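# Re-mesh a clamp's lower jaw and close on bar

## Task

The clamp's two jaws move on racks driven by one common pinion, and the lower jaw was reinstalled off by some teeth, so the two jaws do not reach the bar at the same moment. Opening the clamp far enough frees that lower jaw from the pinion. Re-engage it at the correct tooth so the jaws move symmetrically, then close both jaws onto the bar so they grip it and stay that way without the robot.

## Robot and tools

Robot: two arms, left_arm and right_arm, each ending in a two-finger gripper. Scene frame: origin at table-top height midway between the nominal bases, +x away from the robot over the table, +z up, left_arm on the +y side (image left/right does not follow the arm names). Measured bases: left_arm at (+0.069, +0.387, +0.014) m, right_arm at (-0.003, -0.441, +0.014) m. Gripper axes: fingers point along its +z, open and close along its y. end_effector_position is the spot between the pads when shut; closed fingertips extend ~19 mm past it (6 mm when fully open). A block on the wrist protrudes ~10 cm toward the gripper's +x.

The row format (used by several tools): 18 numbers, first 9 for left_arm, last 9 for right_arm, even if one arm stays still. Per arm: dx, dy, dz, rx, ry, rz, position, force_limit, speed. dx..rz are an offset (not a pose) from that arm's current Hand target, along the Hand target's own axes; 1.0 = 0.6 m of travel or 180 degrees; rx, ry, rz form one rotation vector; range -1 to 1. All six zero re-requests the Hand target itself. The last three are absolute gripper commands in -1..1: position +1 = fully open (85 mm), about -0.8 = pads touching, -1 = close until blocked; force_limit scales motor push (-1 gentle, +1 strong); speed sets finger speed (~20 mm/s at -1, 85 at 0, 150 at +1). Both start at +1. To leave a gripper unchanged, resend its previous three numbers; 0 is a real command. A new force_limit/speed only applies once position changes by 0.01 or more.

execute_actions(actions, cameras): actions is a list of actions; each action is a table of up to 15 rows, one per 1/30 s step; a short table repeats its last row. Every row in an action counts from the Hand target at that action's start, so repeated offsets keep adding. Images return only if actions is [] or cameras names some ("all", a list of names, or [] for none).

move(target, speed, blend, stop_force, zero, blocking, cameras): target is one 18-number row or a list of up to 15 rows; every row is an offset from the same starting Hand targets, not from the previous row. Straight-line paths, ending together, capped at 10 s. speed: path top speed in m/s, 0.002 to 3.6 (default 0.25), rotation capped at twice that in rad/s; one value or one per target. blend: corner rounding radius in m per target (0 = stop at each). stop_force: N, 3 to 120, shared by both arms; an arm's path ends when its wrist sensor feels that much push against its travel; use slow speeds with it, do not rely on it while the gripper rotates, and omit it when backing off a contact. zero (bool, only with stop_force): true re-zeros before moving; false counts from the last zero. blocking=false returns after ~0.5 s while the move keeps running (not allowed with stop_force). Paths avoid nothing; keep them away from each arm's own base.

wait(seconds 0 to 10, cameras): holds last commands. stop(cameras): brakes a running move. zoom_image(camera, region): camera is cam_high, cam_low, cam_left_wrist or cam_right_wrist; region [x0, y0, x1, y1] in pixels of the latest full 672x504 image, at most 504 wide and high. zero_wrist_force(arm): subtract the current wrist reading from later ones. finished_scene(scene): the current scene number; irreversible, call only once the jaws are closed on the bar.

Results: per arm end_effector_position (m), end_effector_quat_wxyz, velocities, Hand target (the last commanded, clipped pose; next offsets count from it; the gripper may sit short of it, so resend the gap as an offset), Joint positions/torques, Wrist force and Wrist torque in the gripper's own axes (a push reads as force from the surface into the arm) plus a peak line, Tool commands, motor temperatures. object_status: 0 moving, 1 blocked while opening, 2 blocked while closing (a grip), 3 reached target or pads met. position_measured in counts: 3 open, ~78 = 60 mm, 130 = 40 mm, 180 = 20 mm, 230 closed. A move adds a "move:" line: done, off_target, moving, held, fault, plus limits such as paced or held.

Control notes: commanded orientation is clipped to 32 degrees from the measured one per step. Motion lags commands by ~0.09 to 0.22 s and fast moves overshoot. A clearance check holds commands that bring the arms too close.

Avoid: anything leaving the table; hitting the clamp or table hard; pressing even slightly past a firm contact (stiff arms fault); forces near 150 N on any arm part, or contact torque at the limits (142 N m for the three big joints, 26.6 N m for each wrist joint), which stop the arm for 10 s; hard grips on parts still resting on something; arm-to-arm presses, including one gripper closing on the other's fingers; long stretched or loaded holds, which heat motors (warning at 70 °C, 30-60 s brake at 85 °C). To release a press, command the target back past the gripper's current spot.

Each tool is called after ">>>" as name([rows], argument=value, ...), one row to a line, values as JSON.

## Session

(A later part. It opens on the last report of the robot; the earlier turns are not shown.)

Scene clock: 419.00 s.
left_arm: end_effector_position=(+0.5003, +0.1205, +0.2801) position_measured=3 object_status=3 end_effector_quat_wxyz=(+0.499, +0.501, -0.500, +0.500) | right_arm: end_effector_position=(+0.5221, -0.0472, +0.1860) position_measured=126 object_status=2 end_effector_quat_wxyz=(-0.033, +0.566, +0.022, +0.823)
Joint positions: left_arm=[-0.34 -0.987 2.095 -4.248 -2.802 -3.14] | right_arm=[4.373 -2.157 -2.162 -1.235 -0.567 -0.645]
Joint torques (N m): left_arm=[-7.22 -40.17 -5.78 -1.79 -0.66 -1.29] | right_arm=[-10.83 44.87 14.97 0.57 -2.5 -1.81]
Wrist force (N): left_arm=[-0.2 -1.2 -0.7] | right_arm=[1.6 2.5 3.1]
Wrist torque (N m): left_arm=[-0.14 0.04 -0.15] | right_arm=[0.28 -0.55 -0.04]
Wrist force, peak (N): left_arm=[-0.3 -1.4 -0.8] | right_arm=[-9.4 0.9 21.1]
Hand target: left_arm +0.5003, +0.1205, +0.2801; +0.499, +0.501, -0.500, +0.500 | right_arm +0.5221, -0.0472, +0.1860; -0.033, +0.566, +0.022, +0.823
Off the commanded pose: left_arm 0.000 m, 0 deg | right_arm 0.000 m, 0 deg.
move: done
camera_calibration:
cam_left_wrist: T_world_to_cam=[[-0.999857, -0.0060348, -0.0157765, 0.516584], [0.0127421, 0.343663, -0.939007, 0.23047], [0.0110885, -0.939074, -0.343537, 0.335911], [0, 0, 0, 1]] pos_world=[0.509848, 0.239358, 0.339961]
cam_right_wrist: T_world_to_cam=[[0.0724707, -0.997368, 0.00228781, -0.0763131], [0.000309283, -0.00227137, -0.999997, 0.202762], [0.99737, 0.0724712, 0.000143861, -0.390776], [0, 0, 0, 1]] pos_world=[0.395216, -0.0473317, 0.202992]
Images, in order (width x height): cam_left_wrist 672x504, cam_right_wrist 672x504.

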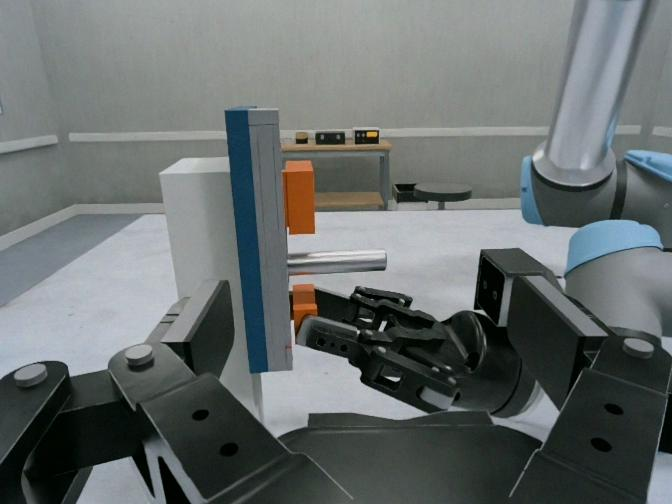

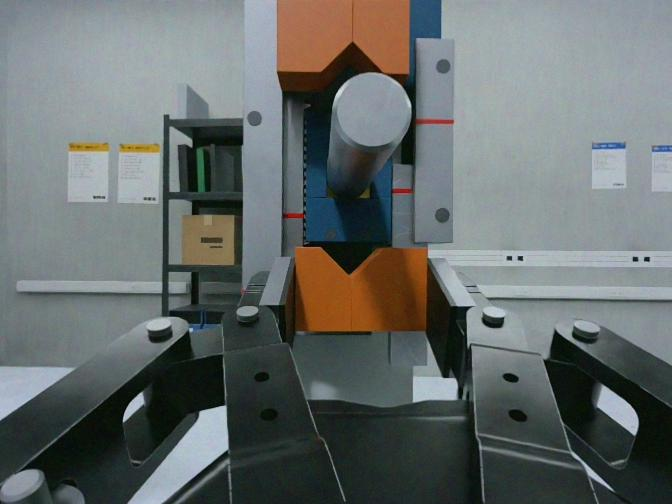

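>>> move(target=[0,0,0,0,0,0,1,1,1,-0.00934,0,-0.00358,0,0,0,-1,-0.6,-1], speed=0.03, stop_force=35, cameras=["cam_right_wrist","cam_left_wrist"])

>>> zoom_image(camera="cam_right_wrist", region=[240, 0, 460, 260])

Scene clock: 428.97 s.
left_arm: end_effector_position=(+0.5003, +0.1205, +0.2801) position_measured=3 object_status=3 end_effector_quat_wxyz=(+0.499, +0.501, -0.500, +0.500) | right_arm: end_effector_position=(+0.5221, -0.0472, +0.1800) position_measured=126 object_status=2 end_effector_quat_wxyz=(-0.033, +0.566, +0.022, +0.823)
Joint positions: left_arm=[-0.34 -0.987 2.095 -4.248 -2.802 -3.14] | right_arm=[4.373 -2.173 -2.162 -1.219 -0.567 -0.645]
Joint torques (N m): left_arm=[-7.39 -38.04 -7.08 -1.85 -0.65 -1.4] | right_arm=[-8.81 45.03 17.97 0.61 0.22 -0.26]
Wrist force (N): left_arm=[-0.1 -1.4 -0.5] | right_arm=[1.6 3.4 2.7]
Wrist torque (N m): left_arm=[-0.16 0.03 -0.15] | right_arm=[0.24 -0.57 0.00]
Wrist force, peak (N): left_arm=[-0.4 -1.3 -0.7] | right_arm=[3.4 2.5 4.3]
Hand target: left_arm +0.5003, +0.1205, +0.2801; +0.499, +0.501, -0.500, +0.500 | right_arm +0.5221, -0.0472, +0.1800; -0.033, +0.566, +0.022, +0.823
Off the commanded pose: left_arm 0.000 m, 0 deg | right_arm 0.000 m, 0 deg.
move: done
camera_calibration:
cam_left_wrist: T_world_to_cam=[[-0.999857, -0.0060348, -0.0157765, 0.516584], [0.0127421, 0.343663, -0.939007, 0.23047], [0.0110885, -0.939074, -0.343537, 0.335911], [0, 0, 0, 1]] pos_world=[0.509848, 0.239358, 0.339961]
cam_right_wrist: T_world_to_cam=[[0.0724707, -0.997368, 0.00228781, -0.0762994], [0.000309283, -0.00227137, -0.999997, 0.196762], [0.99737, 0.0724712, 0.000143861, -0.390775], [0, 0, 0, 1]] pos_world=[0.395216, -0.0473317, 0.196992]
Images, in order (width x height): cam_left_wrist 672x504, cam_right_wrist 672x504.

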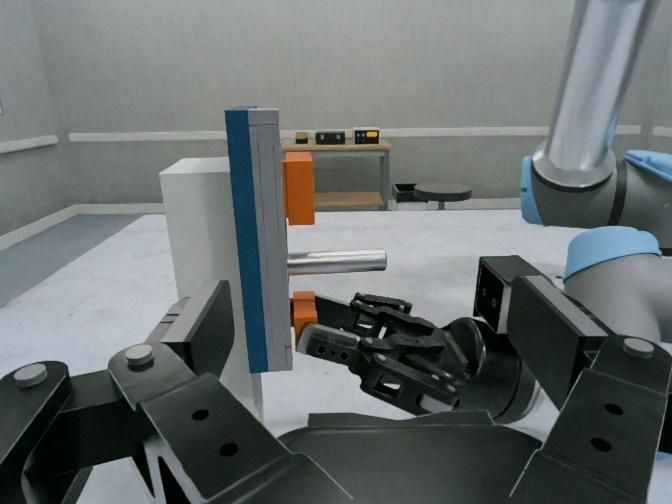

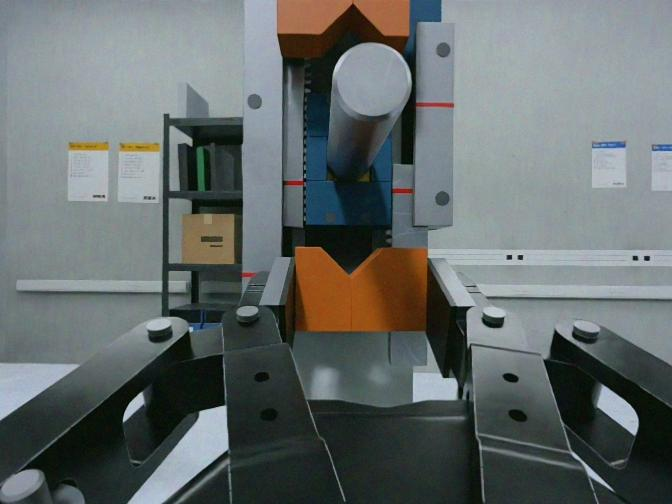

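Scaled by 1.938 from the camera's 672x504 image, which has a finer 960x720 frame.

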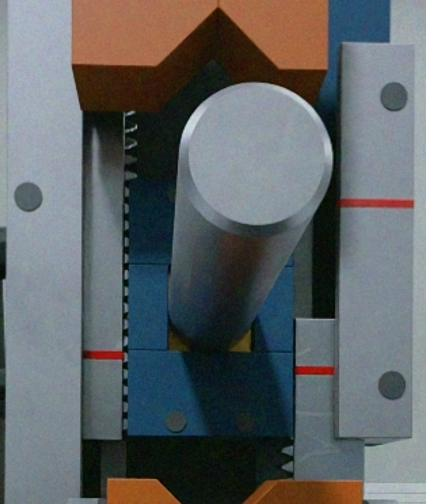

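>>> move(target=[0,0,0,0,0,0,1,1,1,-0.00467,0,-0.00179,0,0,0,-1,-0.6,-1], speed=0.03, stop_force=35, cameras=["cam_right_wrist","cam_left_wrist"])

>>> zoom_image(camera="cam_left_wrist", region=[220, 90, 400, 380])

Scene clock: 441.87 s.
left_arm: end_effector_position=(+0.5003, +0.1205, +0.2801) position_measured=3 object_status=3 end_effector_quat_wxyz=(+0.499, +0.501, -0.500, +0.500) | right_arm: end_effector_position=(+0.5221, -0.0472, +0.1769) position_measured=126 object_status=2 end_effector_quat_wxyz=(-0.033, +0.566, +0.022, +0.823)
Joint positions: left_arm=[-0.34 -0.987 2.095 -4.248 -2.802 -3.14] | right_arm=[4.373 -2.181 -2.161 -1.212 -0.567 -0.645]
Joint torques (N m): left_arm=[-6.55 -36.44 -9.14 -2.04 -0.47 -1.35] | right_arm=[-4.34 44.27 17.04 0.67 -0.15 -0.68]
Wrist force (N): left_arm=[-0.2 -1.2 -0.6] | right_arm=[1.8 3.9 2.4]
Wrist torque (N m): left_arm=[-0.13 0.04 -0.16] | right_arm=[0.22 -0.57 0.00]
Wrist force, peak (N): left_arm=[-0.2 -1.5 -0.6] | right_arm=[3.0 3.1 3.5]
Hand target: left_arm +0.5003, +0.1205, +0.2801; +0.499, +0.501, -0.500, +0.500 | right_arm +0.5221, -0.0472, +0.1770; -0.033, +0.566, +0.022, +0.823
Off the commanded pose: left_arm 0.000 m, 0 deg | right_arm 0.000 m, 0 deg.
move: done
camera_calibration:
cam_left_wrist: T_world_to_cam=[[-0.999857, -0.0060348, -0.0157765, 0.516584], [0.0127421, 0.343663, -0.939007, 0.23047], [0.0110885, -0.939074, -0.343537, 0.335911], [0, 0, 0, 1]] pos_world=[0.509848, 0.239358, 0.339961]
cam_right_wrist: T_world_to_cam=[[0.0724707, -0.997368, 0.00228781, -0.0762923], [0.000309283, -0.00227137, -0.999997, 0.193662], [0.99737, 0.0724712, 0.000143861, -0.390775], [0, 0, 0, 1]] pos_world=[0.395216, -0.0473317, 0.193892]
Images, in order (width x height): cam_left_wrist 672x504, cam_right_wrist 672x504.

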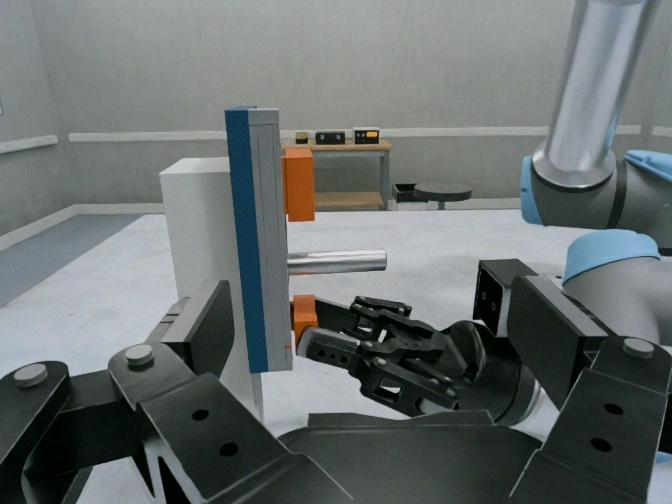

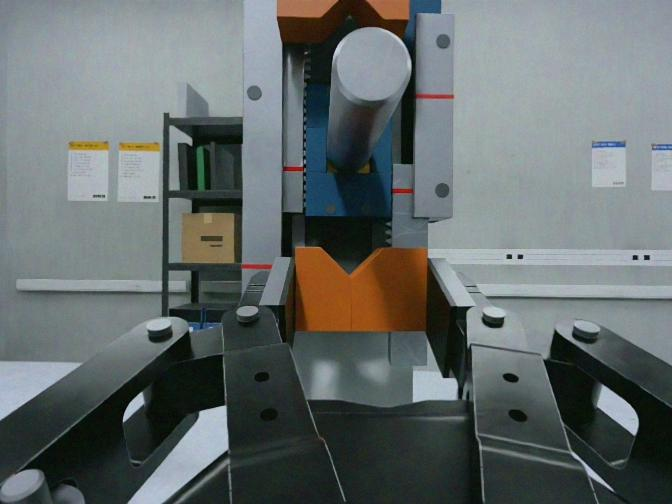

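Scaled by 1.738 from the camera's 672x504 image, which has a finer 960x720 frame.

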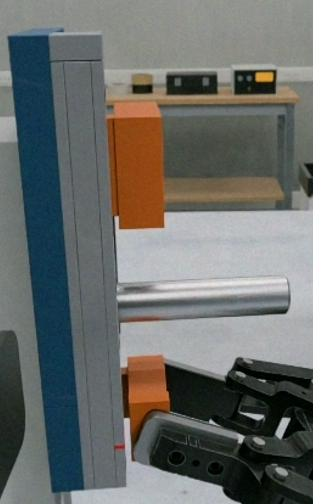

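>>> zoom_image(camera="cam_right_wrist", region=[240, 0, 460, 260])

>>> move(target=[0,0,0,0,0,0,1,1,1,-0.00467,0,-0.00179,0,0,0,-1,-0.6,-1], speed=0.03, stop_force=35, cameras=["cam_right_wrist","cam_left_wrist"])

>>> zoom_image(camera="cam_right_wrist", region=[240, 0, 460, 260])

Scaled by 1.938 from the camera's 672x504 image, which has a finer 960x720 frame.

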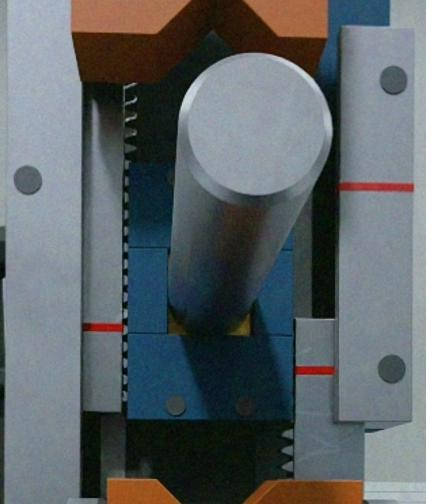

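Scene clock: 449.80 s.
left_arm: end_effector_position=(+0.5003, +0.1205, +0.2801) position_measured=3 object_status=3 end_effector_quat_wxyz=(+0.499, +0.501, -0.500, +0.500) | right_arm: end_effector_position=(+0.5221, -0.0472, +0.1739) position_measured=126 object_status=2 end_effector_quat_wxyz=(-0.033, +0.566, +0.022, +0.823)
Joint positions: left_arm=[-0.34 -0.987 2.095 -4.248 -2.802 -3.14] | right_arm=[4.373 -2.189 -2.161 -1.204 -0.567 -0.645]
Joint torques (N m): left_arm=[-6.74 -34.92 -10.16 -1.84 -0.54 -1.24] | right_arm=[1.33 45.92 17.53 1.23 -0.11 -0.95]
Wrist force (N): left_arm=[-0.2 -1.1 -0.5] | right_arm=[-0.7 1.4 1.5]
Wrist torque (N m): left_arm=[-0.11 0.05 -0.15] | right_arm=[0.33 -0.56 -0.07]
Wrist force, peak (N): left_arm=[-0.3 -1.4 -0.7] | right_arm=[-0.1 4.8 2.1]
Hand target: left_arm +0.5003, +0.1205, +0.2801; +0.499, +0.501, -0.500, +0.500 | right_arm +0.5221, -0.0472, +0.1740; -0.033, +0.566, +0.022, +0.823
Off the commanded pose: left_arm 0.000 m, 0 deg | right_arm 0.000 m, 0 deg.
move: done
camera_calibration:
cam_left_wrist: T_world_to_cam=[[-0.999857, -0.0060348, -0.0157765, 0.516584], [0.0127421, 0.343663, -0.939007, 0.23047], [0.0110885, -0.939074, -0.343537, 0.335911], [0, 0, 0, 1]] pos_world=[0.509848, 0.239358, 0.339961]
cam_right_wrist: T_world_to_cam=[[0.0724707, -0.997368, 0.00228781, -0.0762854], [0.000309283, -0.00227137, -0.999997, 0.190662], [0.99737, 0.0724712, 0.000143861, -0.390774], [0, 0, 0, 1]] pos_world=[0.395216, -0.0473317, 0.190892]
Images, in order (width x height): cam_left_wrist 672x504, cam_right_wrist 672x504.

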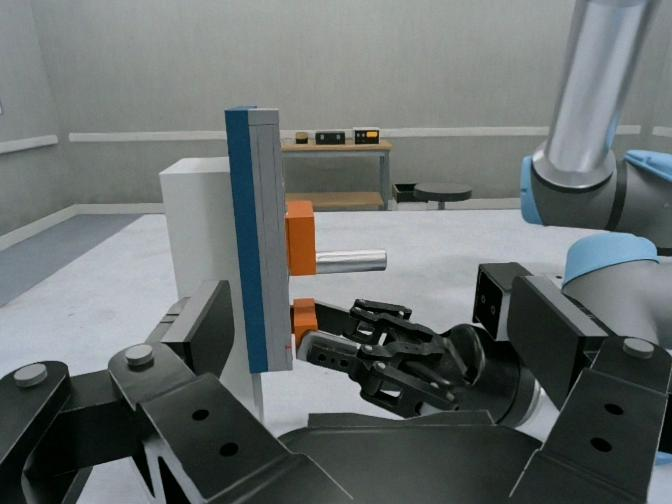

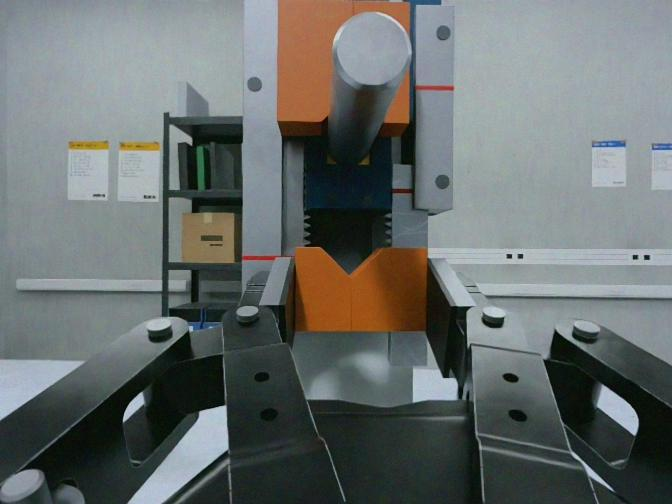

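Scaled by 1.938 from the camera's 672x504 image, which has a finer 960x720 frame.

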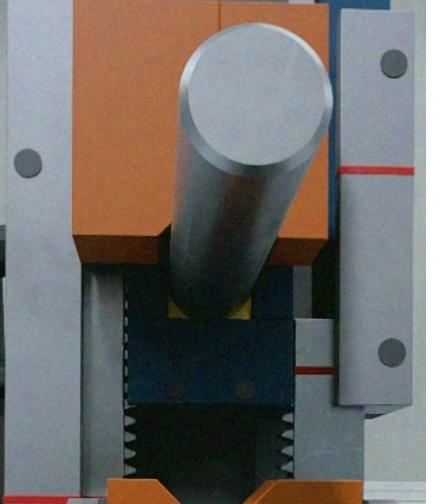

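>>> move([
  [0.1333,0.0833,0.1,0.2526,-0.0741,-0.0797,1,1,1,0,0,0,0,0,0,-1,-0.6,-1],
  [0.0027,0.0343,0.2742,0.5052,-0.1481,-0.1593,1,1,1,0,0,0,0,0,0,-1,-0.6,-1],
], speed=0.25, blend=0.03, cameras=["cam_left_wrist","cam_right_wrist","cam_high"])

>>> zoom_image(camera="cam_left_wrist", region=[200, 60, 500, 420])

Scene clock: 532.30 s.
left_arm: end_effector_position=(+0.4801, -0.0440, +0.2816) position_measured=3 object_status=3 end_effector_quat_wxyz=(-0.017, +0.886, +0.033, +0.461) end_effector_velocity=(+0.000, +0.000, -0.001) end_effector_angular_velocity=(+0.004, +0.001, +0.002) | right_arm: end_effector_position=(+0.5221, -0.0472, +0.1740) position_measured=126 object_status=2 end_effector_quat_wxyz=(-0.033, +0.566, +0.022, +0.823)
Joint positions: left_arm=[-1.426 -1.511 1.995 -2.156 -0.614 -4.587] | right_arm=[4.373 -2.189 -2.161 -1.204 -0.567 -0.645]
Joint velocities: left_arm=[-0.001 0.001 0 0.006 0 -0.004] | right_arm=[within noise]
Joint torques (N m): left_arm=[-7.97 -31.51 -22.48 -1.94 3.42 -1.19] | right_arm=[9.13 45.86 6.22 1.05 0.14 -1.77]
Wrist force (N): left_arm=[0.7 -0.9 0.6] | right_arm=[-0.9 1.3 1.8]
Wrist torque (N m): left_arm=[-0.08 -0.20 -0.11] | right_arm=[0.31 -0.53 -0.06]
Wrist force, peak (N): left_arm=[-0.9 -2.1 -1.2] | right_arm=[-1.0 1.6 1.9]
Hand target: left_arm +0.4800, -0.0440, +0.2816; -0.017, +0.886, +0.033, +0.461 | right_arm +0.5221, -0.0472, +0.1740; -0.033, +0.566, +0.022, +0.823
Off the commanded pose: left_arm 0.000 m, 0 deg | right_arm 0.000 m, 0 deg.
move: done
camera_calibration:
cam_left_wrist: T_world_to_cam=[[0.0689467, -0.997494, -0.0158788, -0.061354], [-0.818491, -0.0474597, -0.572556, 0.56739], [0.570367, 0.0524725, -0.819712, 0.0912926], [0, 0, 0, 1]] pos_world=[0.416564, -0.0390624, 0.398722]
cam_right_wrist: T_world_to_cam=[[0.0724707, -0.997368, 0.00228781, -0.0762856], [0.000309283, -0.00227137, -0.999997, 0.190762], [0.99737, 0.0724712, 0.000143861, -0.390774], [0, 0, 0, 1]] pos_world=[0.395216, -0.0473317, 0.190992]
Images, in order (width x height): cam_high 672x504, cam_left_wrist 672x504, cam_right_wrist 672x504.

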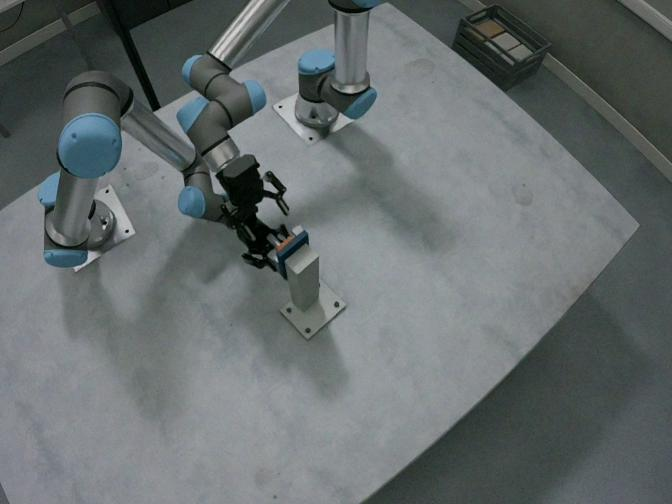

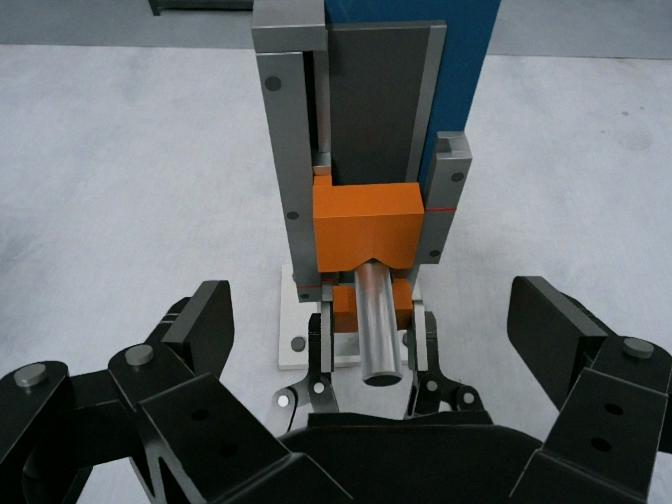

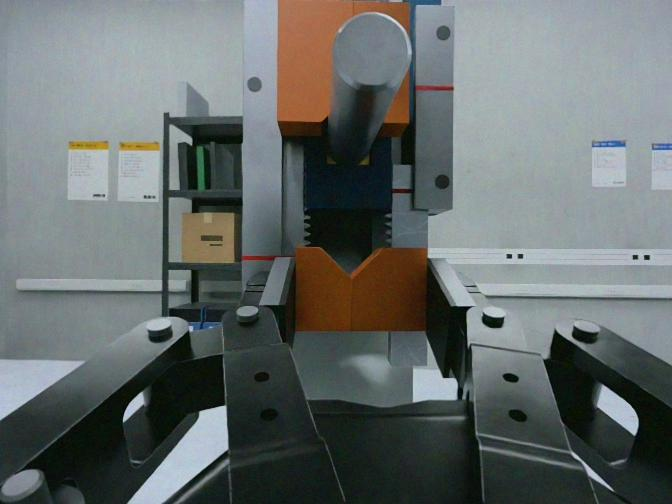

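Scaled by 1.400 from the camera's 672x504 image, which has a finer 960x720 frame.

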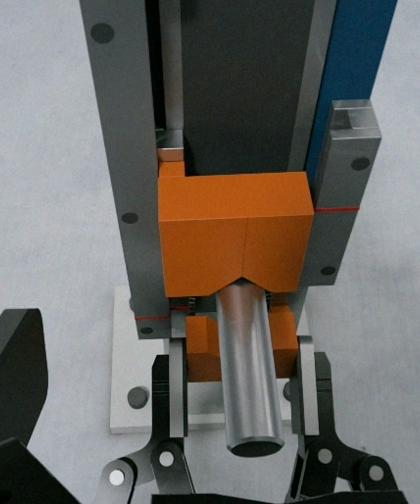

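>>> move(target=[-0.0013,0.0033,0.0813,0,0,0,1,1,1,0,0,0,0,0,0,-1,-0.6,-1], speed=0.1, stop_force=15, cameras=["cam_left_wrist"])

>>> move(target=[0,0,0,0,0,0,-1,-0.6,-1,0,0,0,0,0,0,-1,-0.6,-1], cameras=["cam_left_wrist","cam_right_wrist"])

>>> zoom_image(camera="cam_left_wrist", region=[200, 60, 500, 420])

Scene clock: 556.27 s.
left_arm: end_effector_position=(+0.5196, -0.0431, +0.2530) position_measured=3 object_status=3 end_effector_quat_wxyz=(-0.017, +0.886, +0.033, +0.461) | right_arm: end_effector_position=(+0.5221, -0.0472, +0.1740) position_measured=126 object_status=2 end_effector_quat_wxyz=(-0.033, +0.566, +0.022, +0.823)
Joint positions: left_arm=[-1.345 -1.417 2.005 -2.373 -0.627 -4.449] | right_arm=[4.373 -2.189 -2.161 -1.204 -0.567 -0.645]
Joint torques (N m): left_arm=[0.95 -44.25 -36.33 -4.3 3.53 1.42] | right_arm=[10.87 45.68 5.46 1.1 0.54 -1.93]
Wrist force (N): left_arm=[0.6 -1.1 0.3] | right_arm=[-1.0 1.3 1.8]
Wrist torque (N m): left_arm=[-0.08 -0.18 0.00] | right_arm=[0.31 -0.52 -0.06]
Wrist force, peak (N): left_arm=[0.5 -1.1 1.7] | right_arm=[-0.9 1.5 2.0]
Hand target: left_arm +0.5196, -0.0431, +0.2530; -0.017, +0.886, +0.033, +0.461 | right_arm +0.5221, -0.0472, +0.1740; -0.033, +0.566, +0.022, +0.823
Off the commanded pose: left_arm 0.000 m, 0 deg | right_arm 0.000 m, 0 deg.
move: done
camera_calibration:
cam_left_wrist: T_world_to_cam=[[0.0689467, -0.997494, -0.0158788, -0.0636322], [-0.818491, -0.0474597, -0.572556, 0.583446], [0.570367, 0.0524725, -0.819712, 0.0453541], [0, 0, 0, 1]] pos_world=[0.456064, -0.0381624, 0.370222]
Images, in order (width x height): cam_left_wrist 672x504.

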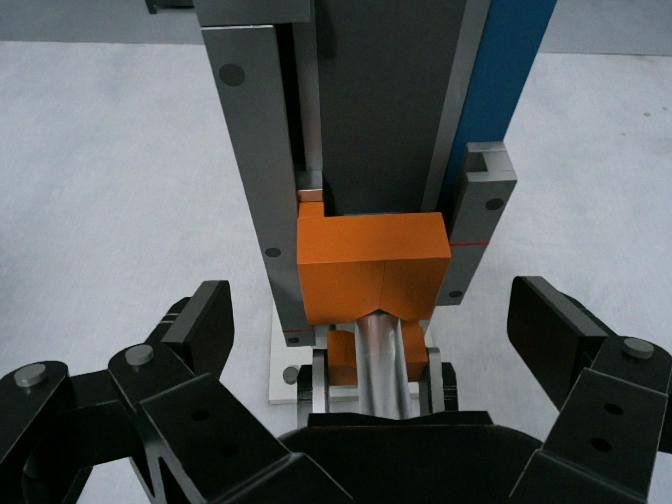

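Scene clock: 558.83 s.
left_arm: end_effector_position=(+0.5196, -0.0431, +0.2530) position_measured=126 object_status=0 end_effector_quat_wxyz=(-0.017, +0.886, +0.033, +0.461) | right_arm: end_effector_position=(+0.5221, -0.0472, +0.1740) position_measured=126 object_status=2 end_effector_quat_wxyz=(-0.033, +0.566, +0.022, +0.823)
Joint positions: left_arm=[-1.345 -1.417 2.005 -2.373 -0.627 -4.449] | right_arm=[4.373 -2.189 -2.161 -1.204 -0.567 -0.645]
Joint torques (N m): left_arm=[6.8 -40.2 -35.72 -4.33 3.03 1.29] | right_arm=[9.92 46.24 4.47 0.97 0.63 -1.82]
Wrist force (N): left_arm=[-1.5 -6.9 -10.3] | right_arm=[-0.9 1.4 1.8]
Wrist torque (N m): left_arm=[0.04 -0.16 -0.03] | right_arm=[0.33 -0.54 -0.07]
Wrist force, peak (N): left_arm=[-1.3 -7.0 -10.3] | right_arm=[-1.0 1.4 1.9]
Hand target: left_arm +0.5196, -0.0431, +0.2530; -0.017, +0.886, +0.033, +0.461 | right_arm +0.5221, -0.0472, +0.1740; -0.033, +0.566, +0.022, +0.823
Off the commanded pose: left_arm 0.000 m, 0 deg | right_arm 0.000 m, 0 deg.
move: done
camera_calibration:
cam_left_wrist: T_world_to_cam=[[0.0688907, -0.997499, -0.0157977, -0.0636365], [-0.818461, -0.0474572, -0.572599, 0.583448], [0.570417, 0.0523765, -0.819684, 0.045317], [0, 0, 0, 1]] pos_world=[0.456064, -0.0381621, 0.370222]
cam_right_wrist: T_world_to_cam=[[0.0724707, -0.997368, 0.00228781, -0.0762856], [0.000309283, -0.00227137, -0.999997, 0.190762], [0.99737, 0.0724712, 0.000143861, -0.390774], [0, 0, 0, 1]] pos_world=[0.395216, -0.0473317, 0.190992]
Images, in order (width x height): cam_left_wrist 672x504, cam_right_wrist 672x504.

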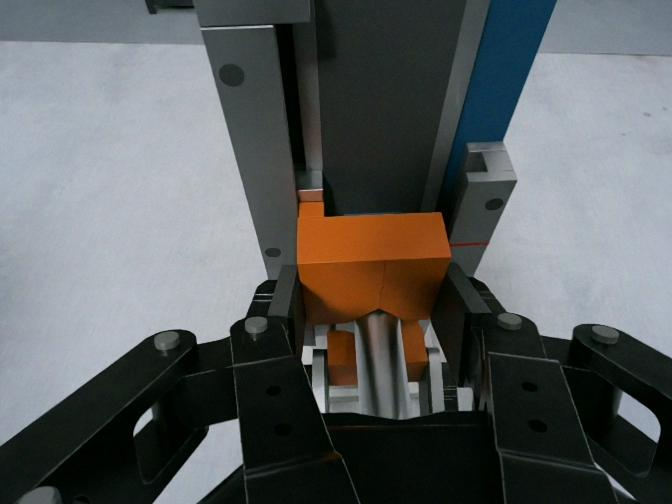

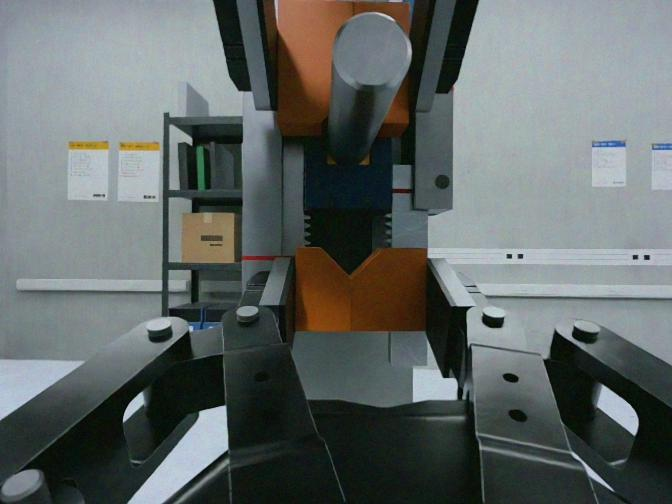

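Scaled by 1.400 from the camera's 672x504 image, which has a finer 960x720 frame.

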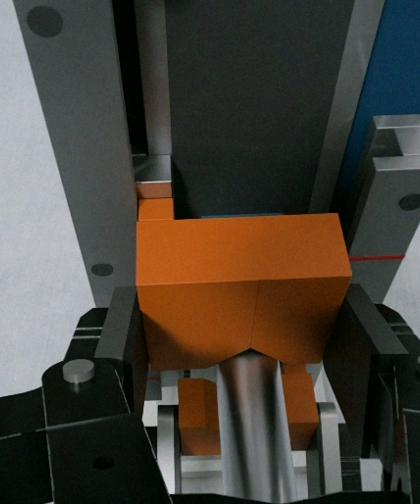

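>>> move(target=[0.05035,-0.0004,-0.03563,0,0,0,-1,-0.6,-1,0,0,0,0,0,0,-1,-0.6,-1], speed=0.05, stop_force=35, cameras=["cam_left_wrist","cam_right_wrist"])

>>> zoom_image(camera="cam_right_wrist", region=[220, 0, 480, 300])

Scene clock: 571.73 s.
left_arm: end_effector_position=(+0.5194, -0.0429, +0.2900) position_measured=126 object_status=2 end_effector_quat_wxyz=(-0.017, +0.886, +0.033, +0.461) | right_arm: end_effector_position=(+0.5221, -0.0472, +0.1740) position_measured=126 object_status=2 end_effector_quat_wxyz=(-0.033, +0.566, +0.022, +0.823)
Joint positions: left_arm=[-1.346 -1.466 1.952 -2.271 -0.627 -4.45] | right_arm=[4.373 -2.189 -2.161 -1.204 -0.567 -0.645]
Joint torques (N m): left_arm=[-6.4 -17.54 -10.27 -2.37 2.06 1.25] | right_arm=[9.42 45.76 5.22 1.14 0.69 -1.94]
Wrist force (N): left_arm=[-1.6 2.1 2.3] | right_arm=[-0.6 1.4 1.8]
Wrist torque (N m): left_arm=[-0.11 -0.22 0.09] | right_arm=[0.34 -0.56 -0.07]
Wrist force, peak (N): left_arm=[-1.6 -6.9 -10.5] | right_arm=[-1.0 1.4 2.0]
Hand target: left_arm +0.5194, -0.0429, +0.2900; -0.017, +0.886, +0.033, +0.461 | right_arm +0.5221, -0.0472, +0.1740; -0.033, +0.566, +0.022, +0.823
Off the commanded pose: left_arm 0.000 m, 0 deg | right_arm 0.000 m, 0 deg.
move: done
camera_calibration:
cam_left_wrist: T_world_to_cam=[[0.0689476, -0.997494, -0.0158795, -0.0628315], [-0.818458, -0.047457, -0.572603, 0.60448], [0.570414, 0.0524763, -0.819679, 0.0757523], [0, 0, 0, 1]] pos_world=[0.455864, -0.0379624, 0.407222]
cam_right_wrist: T_world_to_cam=[[0.0724707, -0.997368, 0.00228781, -0.0762856], [0.000309283, -0.00227137, -0.999997, 0.190762], [0.99737, 0.0724712, 0.000143861, -0.390774], [0, 0, 0, 1]] pos_world=[0.395216, -0.0473317, 0.190992]
Images, in order (width x height): cam_left_wrist 672x504, cam_right_wrist 672x504.

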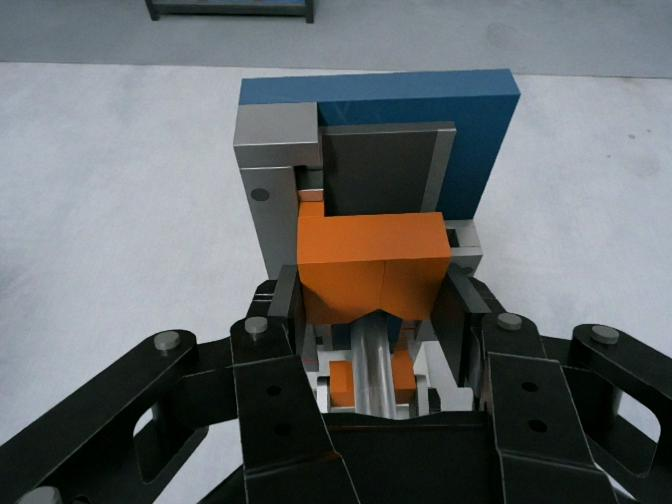

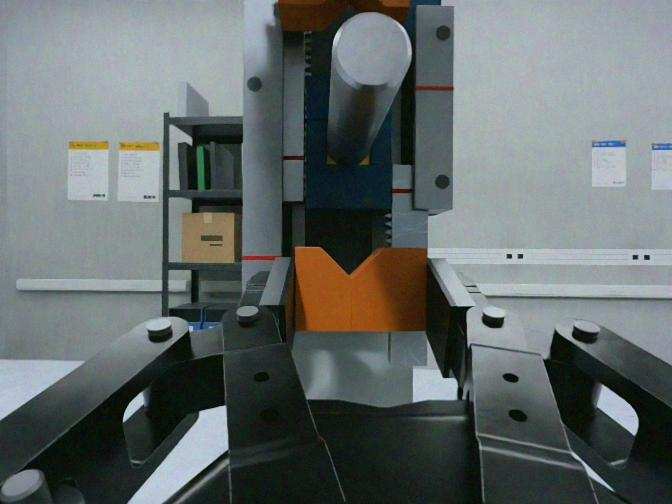

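Scaled by 1.680 from the camera's 672x504 image, which has a finer 960x720 frame.

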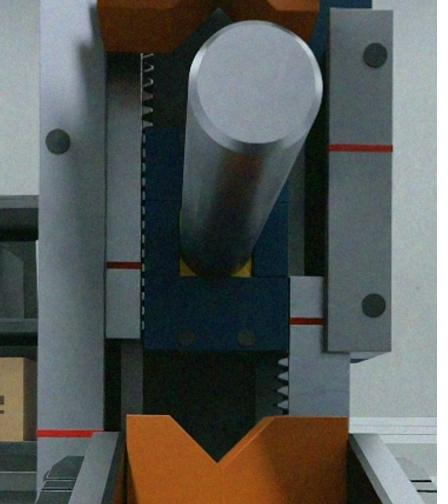

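>>> move(target=[-0.01638,0,0.01147,0,0,0,-1,-0.6,-1,0.01868,0,0.00716,0,0,0,-1,-0.6,-1], speed=0.01, stop_force=20, cameras=["cam_right_wrist"])

>>> zoom_image(camera="cam_right_wrist", region=[220, 0, 480, 300])

Scene clock: 582.43 s.
left_arm: end_effector_position=(+0.5194, -0.0428, +0.2780) position_measured=126 object_status=2 end_effector_quat_wxyz=(-0.017, +0.886, +0.033, +0.461) | right_arm: end_effector_position=(+0.5221, -0.0472, +0.1860) position_measured=126 object_status=2 end_effector_quat_wxyz=(-0.033, +0.566, +0.022, +0.823)
Joint positions: left_arm=[-1.346 -1.451 1.97 -2.304 -0.627 -4.45] | right_arm=[4.373 -2.157 -2.162 -1.235 -0.567 -0.645]
Joint torques (N m): left_arm=[-3 -45.39 -37.43 -2.07 1.66 1.06] | right_arm=[6.46 26.24 7.24 4.97 -0.53 1.79]
Wrist force (N): left_arm=[-2.0 3.3 3.0] | right_arm=[-1.1 1.3 1.8]
Wrist torque (N m): left_arm=[-0.17 -0.23 0.13] | right_arm=[0.31 -0.49 -0.06]
Wrist force, peak (N): left_arm=[-2.0 3.5 3.2] | right_arm=[-1.0 1.5 1.9]
Hand target: left_arm +0.5194, -0.0428, +0.2780; -0.017, +0.886, +0.033, +0.461 | right_arm +0.5221, -0.0472, +0.1860; -0.033, +0.566, +0.022, +0.823
Off the commanded pose: left_arm 0.000 m, 0 deg | right_arm 0.000 m, 0 deg.
move: done
camera_calibration:
cam_right_wrist: T_world_to_cam=[[0.0724707, -0.997368, 0.00228781, -0.0763131], [0.000309283, -0.00227137, -0.999997, 0.202762], [0.99737, 0.0724712, 0.000143861, -0.390776], [0, 0, 0, 1]] pos_world=[0.395216, -0.0473317, 0.202992]
Images, in order (width x height): cam_right_wrist 672x504.

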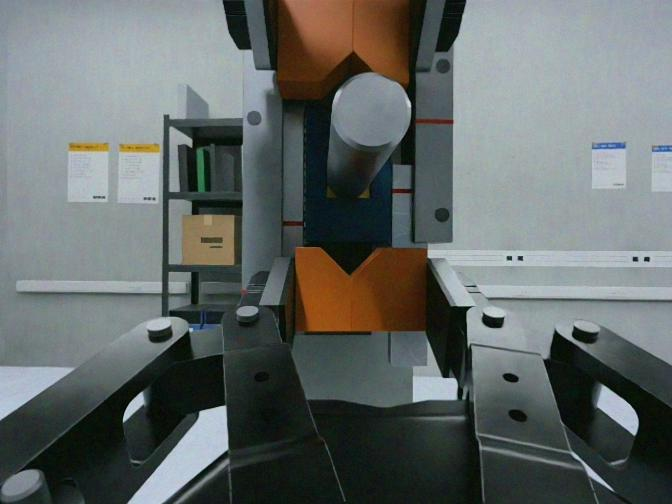

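Scaled by 1.680 from the camera's 672x504 image, which has a finer 960x720 frame.

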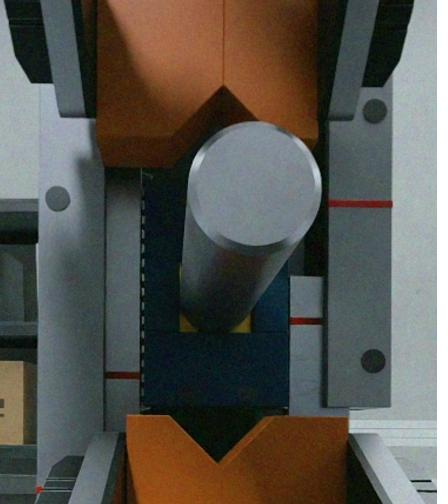

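>>> move(target=[-0.02321,0,0.01625,0,0,0,-1,-0.6,-1,0.02646,0,0.01014,0,0,0,-1,-0.6,-1], speed=0.03, stop_force=25, cameras=["cam_right_wrist","cam_left_wrist"])

>>> zoom_image(camera="cam_right_wrist", region=[220, 60, 480, 360])

Scene clock: 614.80 s.
left_arm: end_effector_position=(+0.5194, -0.0428, +0.2610) position_measured=126 object_status=2 end_effector_quat_wxyz=(-0.017, +0.886, +0.033, +0.461) | right_arm: end_effector_position=(+0.5221, -0.0472, +0.2030) position_measured=126 object_status=2 end_effector_quat_wxyz=(-0.033, +0.566, +0.022, +0.823)
Joint positions: left_arm=[-1.346 -1.429 1.995 -2.351 -0.627 -4.45] | right_arm=[4.373 -2.113 -2.162 -1.279 -0.567 -0.645]
Joint torques (N m): left_arm=[3.13 -46.64 -36.37 -1.9 2.26 1.12] | right_arm=[-4.71 25.64 18.8 4.59 -2.95 1.68]
Wrist force (N): left_arm=[-1.9 4.5 2.9] | right_arm=[-0.7 1.4 2.0]
Wrist torque (N m): left_arm=[-0.19 -0.24 0.18] | right_arm=[0.31 -0.54 -0.05]
Wrist force, peak (N): left_arm=[-1.3 7.6 2.5] | right_arm=[1.1 2.2 2.7]
Hand target: left_arm +0.5194, -0.0428, +0.2610; -0.017, +0.886, +0.033, +0.461 | right_arm +0.5221, -0.0472, +0.2030; -0.033, +0.566, +0.022, +0.823
Off the commanded pose: left_arm 0.000 m, 0 deg | right_arm 0.000 m, 0 deg.
move: done
camera_calibration:
cam_left_wrist: T_world_to_cam=[[0.0689467, -0.997494, -0.0158788, -0.0632918], [-0.818491, -0.0474597, -0.572556, 0.587872], [0.570367, 0.0524725, -0.819712, 0.0520154], [0, 0, 0, 1]] pos_world=[0.455864, -0.0379624, 0.378222]
cam_right_wrist: T_world_to_cam=[[0.0725702, -0.997361, 0.00228841, -0.0763909], [0.000309509, -0.00227193, -0.999997, 0.219761], [0.997363, 0.0725707, 0.000143818, -0.390771], [0, 0, 0, 1]] pos_world=[0.395216, -0.0473315, 0.219992]
Images, in order (width x height): cam_left_wrist 672x504, cam_right_wrist 672x504.

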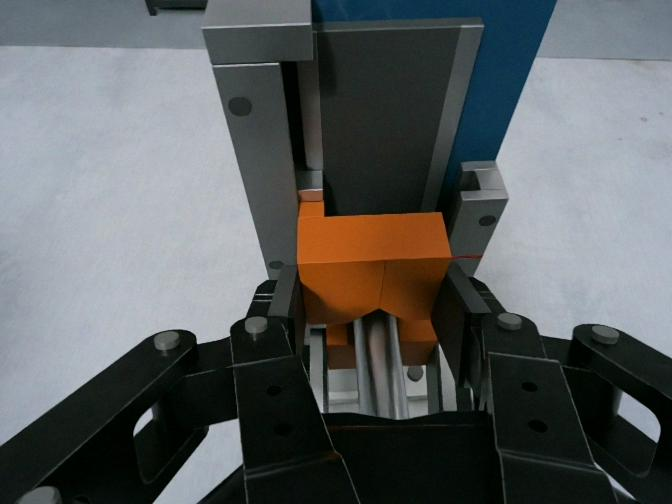

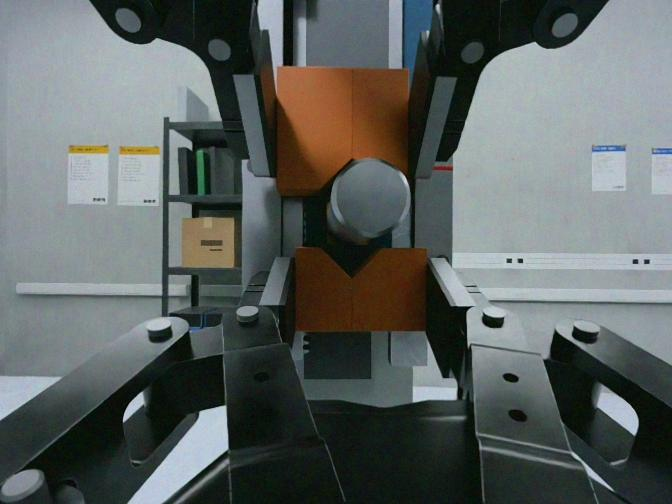

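Scaled by 1.680 from the camera's 672x504 image, which has a finer 960x720 frame.

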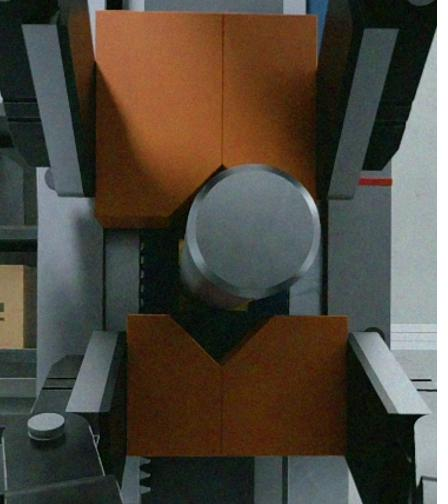

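>>> move([
  [0,0,0,0,0,0,0.6,-0.6,-0.5,0,0,0,0,0,0,-1,-0.6,-1],
  [0,0,-0.1333,0,0,0,0.6,-0.6,-0.5,0,0,0,0,0,0,-1,-0.6,-1],
], speed=0.15, cameras=["cam_right_wrist","cam_left_wrist"])

>>> zoom_image(camera="cam_right_wrist", region=[220, 60, 480, 360])

Scene clock: 623.87 s.
left_arm: end_effector_position=(+0.4541, -0.0477, +0.3069) position_measured=53 object_status=3 end_effector_quat_wxyz=(-0.017, +0.886, +0.033, +0.461) | right_arm: end_effector_position=(+0.5221, -0.0472, +0.2030) position_measured=126 object_status=2 end_effector_quat_wxyz=(-0.033, +0.566, +0.022, +0.823)
Joint positions: left_arm=[-1.482 -1.564 1.956 -1.985 -0.611 -4.684] | right_arm=[4.373 -2.113 -2.162 -1.279 -0.567 -0.645]
Joint torques (N m): left_arm=[-5.69 -21.33 -10.64 -1.63 0.6 -1.03] | right_arm=[-9.78 25.21 8.77 0.54 -2.67 1.56]
Wrist force (N): left_arm=[0.6 -0.8 0.7] | right_arm=[3.0 2.7 3.3]
Wrist torque (N m): left_arm=[-0.08 -0.19 -0.15] | right_arm=[0.32 -0.60 -0.07]
Wrist force, peak (N): left_arm=[-2.2 4.6 3.0] | right_arm=[2.9 2.7 3.5]
Hand target: left_arm +0.4541, -0.0477, +0.3068; -0.017, +0.886, +0.033, +0.461 | right_arm +0.5221, -0.0472, +0.2030; -0.033, +0.566, +0.022, +0.823
Off the commanded pose: left_arm 0.000 m, 0 deg | right_arm 0.000 m, 0 deg.
move: done
camera_calibration:
cam_left_wrist: T_world_to_cam=[[0.0689723, -0.997494, -0.0157406, -0.0630172], [-0.818454, -0.0475568, -0.5726, 0.560472], [0.570417, 0.0523765, -0.819684, 0.127107], [0, 0, 0, 1]] pos_world=[0.390564, -0.0428624, 0.424122]
cam_right_wrist: T_world_to_cam=[[0.0724707, -0.997368, 0.00228781, -0.076352], [0.000309283, -0.00227137, -0.999997, 0.219762], [0.99737, 0.0724712, 0.000143861, -0.390778], [0, 0, 0, 1]] pos_world=[0.395216, -0.0473317, 0.219992]
Images, in order (width x height): cam_left_wrist 672x504, cam_right_wrist 672x504.

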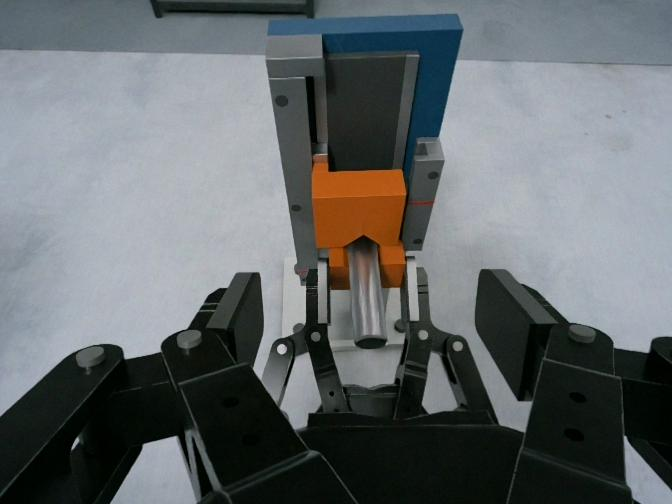

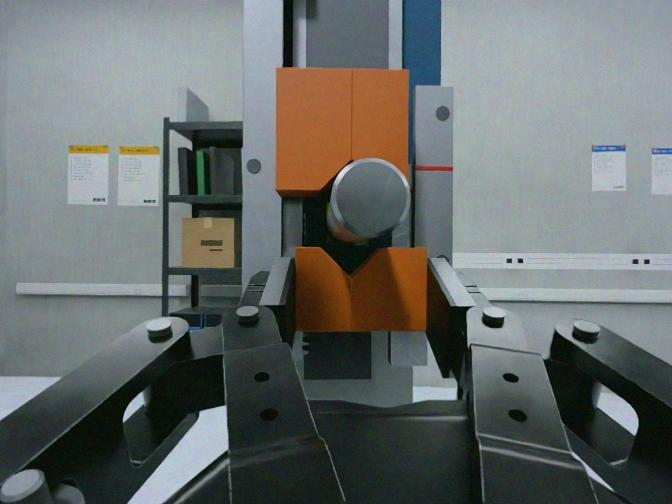

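Scaled by 1.680 from the camera's 672x504 image, which has a finer 960x720 frame.

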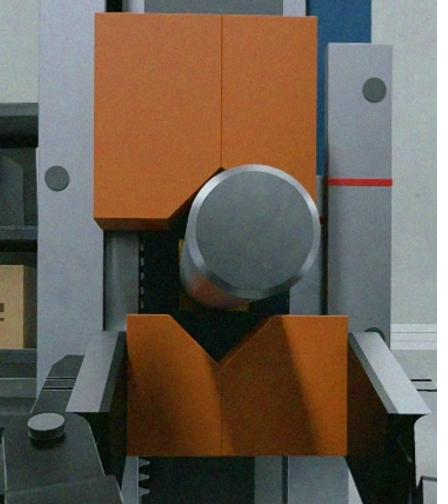

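>>> move(target=[0,0,0,0,0,0,0.6,-0.6,-0.5,0.01323,0,0.00507,0,0,0,-1,-0.6,-1], speed=0.012, stop_force=15, cameras=["cam_right_wrist"])

>>> zoom_image(camera="cam_right_wrist", region=[220, 80, 480, 380])

Scene clock: 631.10 s.
left_arm: end_effector_position=(+0.4541, -0.0477, +0.3068) position_measured=53 object_status=3 end_effector_quat_wxyz=(-0.017, +0.886, +0.033, +0.461) | right_arm: end_effector_position=(+0.5221, -0.0472, +0.2113) position_measured=126 object_status=2 end_effector_quat_wxyz=(-0.033, +0.566, +0.022, +0.823)
Joint positions: left_arm=[-1.483 -1.564 1.956 -1.985 -0.611 -4.684] | right_arm=[4.373 -2.092 -2.161 -1.301 -0.567 -0.645]
Joint torques (N m): left_arm=[-6.57 -35.9 -10.33 -3.2 0.49 -0.16] | right_arm=[-7.03 30.12 19.06 6.07 -2.57 -1.28]
Wrist force (N): left_arm=[0.7 -0.6 0.8] | right_arm=[-10.6 -1.4 -0.1]
Wrist torque (N m): left_arm=[-0.05 -0.20 -0.12] | right_arm=[0.40 -0.36 -0.12]
Wrist force, peak (N): left_arm=[0.9 -0.9 0.7] | right_arm=[-17.5 -1.9 -1.4]
Hand target: left_arm +0.4541, -0.0477, +0.3068; -0.017, +0.886, +0.033, +0.461 | right_arm +0.5221, -0.0472, +0.2113; -0.033, +0.566, +0.022, +0.823
Off the commanded pose: left_arm 0.000 m, 0 deg | right_arm 0.000 m, 0 deg.
move: contact (right_arm)
camera_calibration:
cam_right_wrist: T_world_to_cam=[[0.0724701, -0.997368, 0.00238755, -0.0763934], [0.000316423, -0.00237085, -0.999997, 0.228054], [0.997371, 0.0724706, 0.000143774, -0.39078], [0, 0, 0, 1]] pos_world=[0.395216, -0.0473316, 0.228292]
Images, in order (width x height): cam_right_wrist 672x504.

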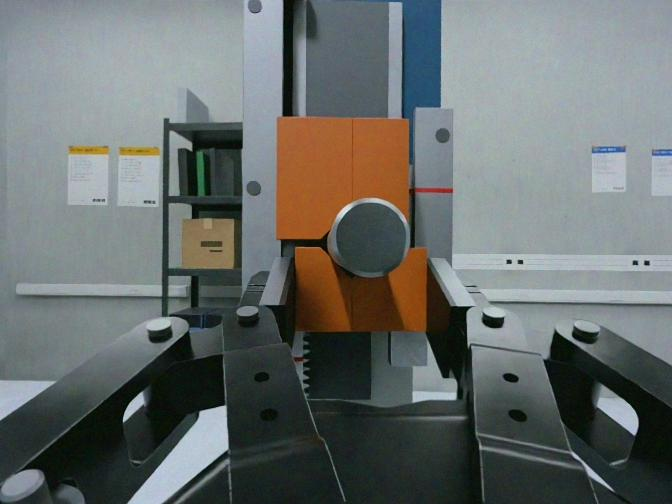

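Scaled by 1.680 from the camera's 672x504 image, which has a finer 960x720 frame.

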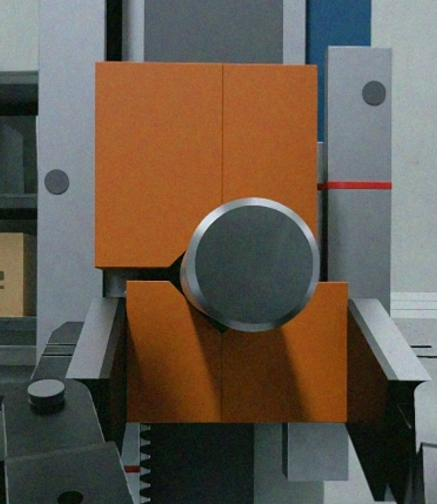

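>>> move([
  [0,0,0,0,0,0,0.6,-0.6,-0.5,0,0,0,0,0,0,0.6,-0.6,-0.5],
  [0,0,0,0,0,0,0.6,-0.6,-0.5,0,0,-0.1,0,0,0,0.6,-0.6,-0.5],
], speed=0.15, cameras=["cam_right_wrist"])

>>> zoom_image(camera="cam_right_wrist", region=[240, 120, 440, 380])

Scene clock: 641.30 s.
left_arm: end_effector_position=(+0.4541, -0.0477, +0.3068) position_measured=53 object_status=3 end_effector_quat_wxyz=(-0.017, +0.886, +0.033, +0.461) | right_arm: end_effector_position=(+0.4663, -0.0516, +0.1897) position_measured=53 object_status=3 end_effector_quat_wxyz=(-0.033, +0.566, +0.022, +0.823)
Joint positions: left_arm=[-1.483 -1.564 1.956 -1.985 -0.611 -4.684] | right_arm=[4.493 -2.13 -2.291 -0.985 -0.484 -0.817]
Joint torques (N m): left_arm=[-6.4 -35.63 -9.53 -3.34 0.56 0.85] | right_arm=[-0.42 42.06 2.08 4.67 -2.42 -0.08]
Wrist force (N): left_arm=[0.8 -0.8 0.6] | right_arm=[1.5 1.6 2.5]
Wrist torque (N m): left_arm=[-0.07 -0.22 -0.12] | right_arm=[0.39 -0.52 -0.13]
Wrist force, peak (N): left_arm=[0.7 -0.9 1.0] | right_arm=[-10.7 -1.4 -0.3]
Hand target: left_arm +0.4541, -0.0477, +0.3068; -0.017, +0.886, +0.033, +0.461 | right_arm +0.4663, -0.0517, +0.1898; -0.033, +0.566, +0.022, +0.823
Off the commanded pose: left_arm 0.000 m, 0 deg | right_arm 0.000 m, 0 deg.
move: done
camera_calibration:
cam_right_wrist: T_world_to_cam=[[0.0725692, -0.99736, 0.00248779, -0.07674], [0.000224068, -0.00247806, -0.999997, 0.206487], [0.997363, 0.0725695, 0.0000436451, -0.334776], [0, 0, 0, 1]] pos_world=[0.339416, -0.0517312, 0.206691]
Images, in order (width x height): cam_right_wrist 672x504.

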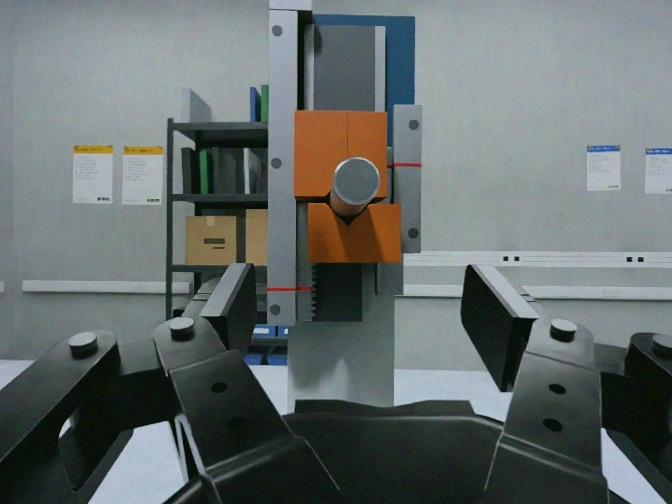

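Scaled by 1.938 from the camera's 672x504 image, which has a finer 960x720 frame.

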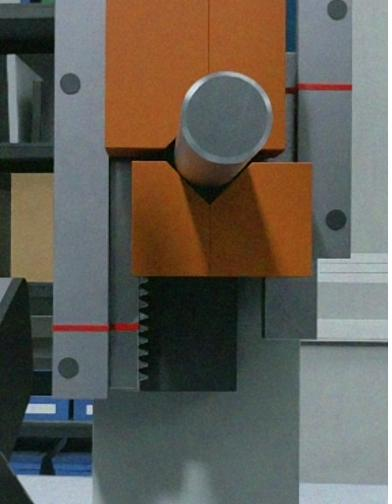

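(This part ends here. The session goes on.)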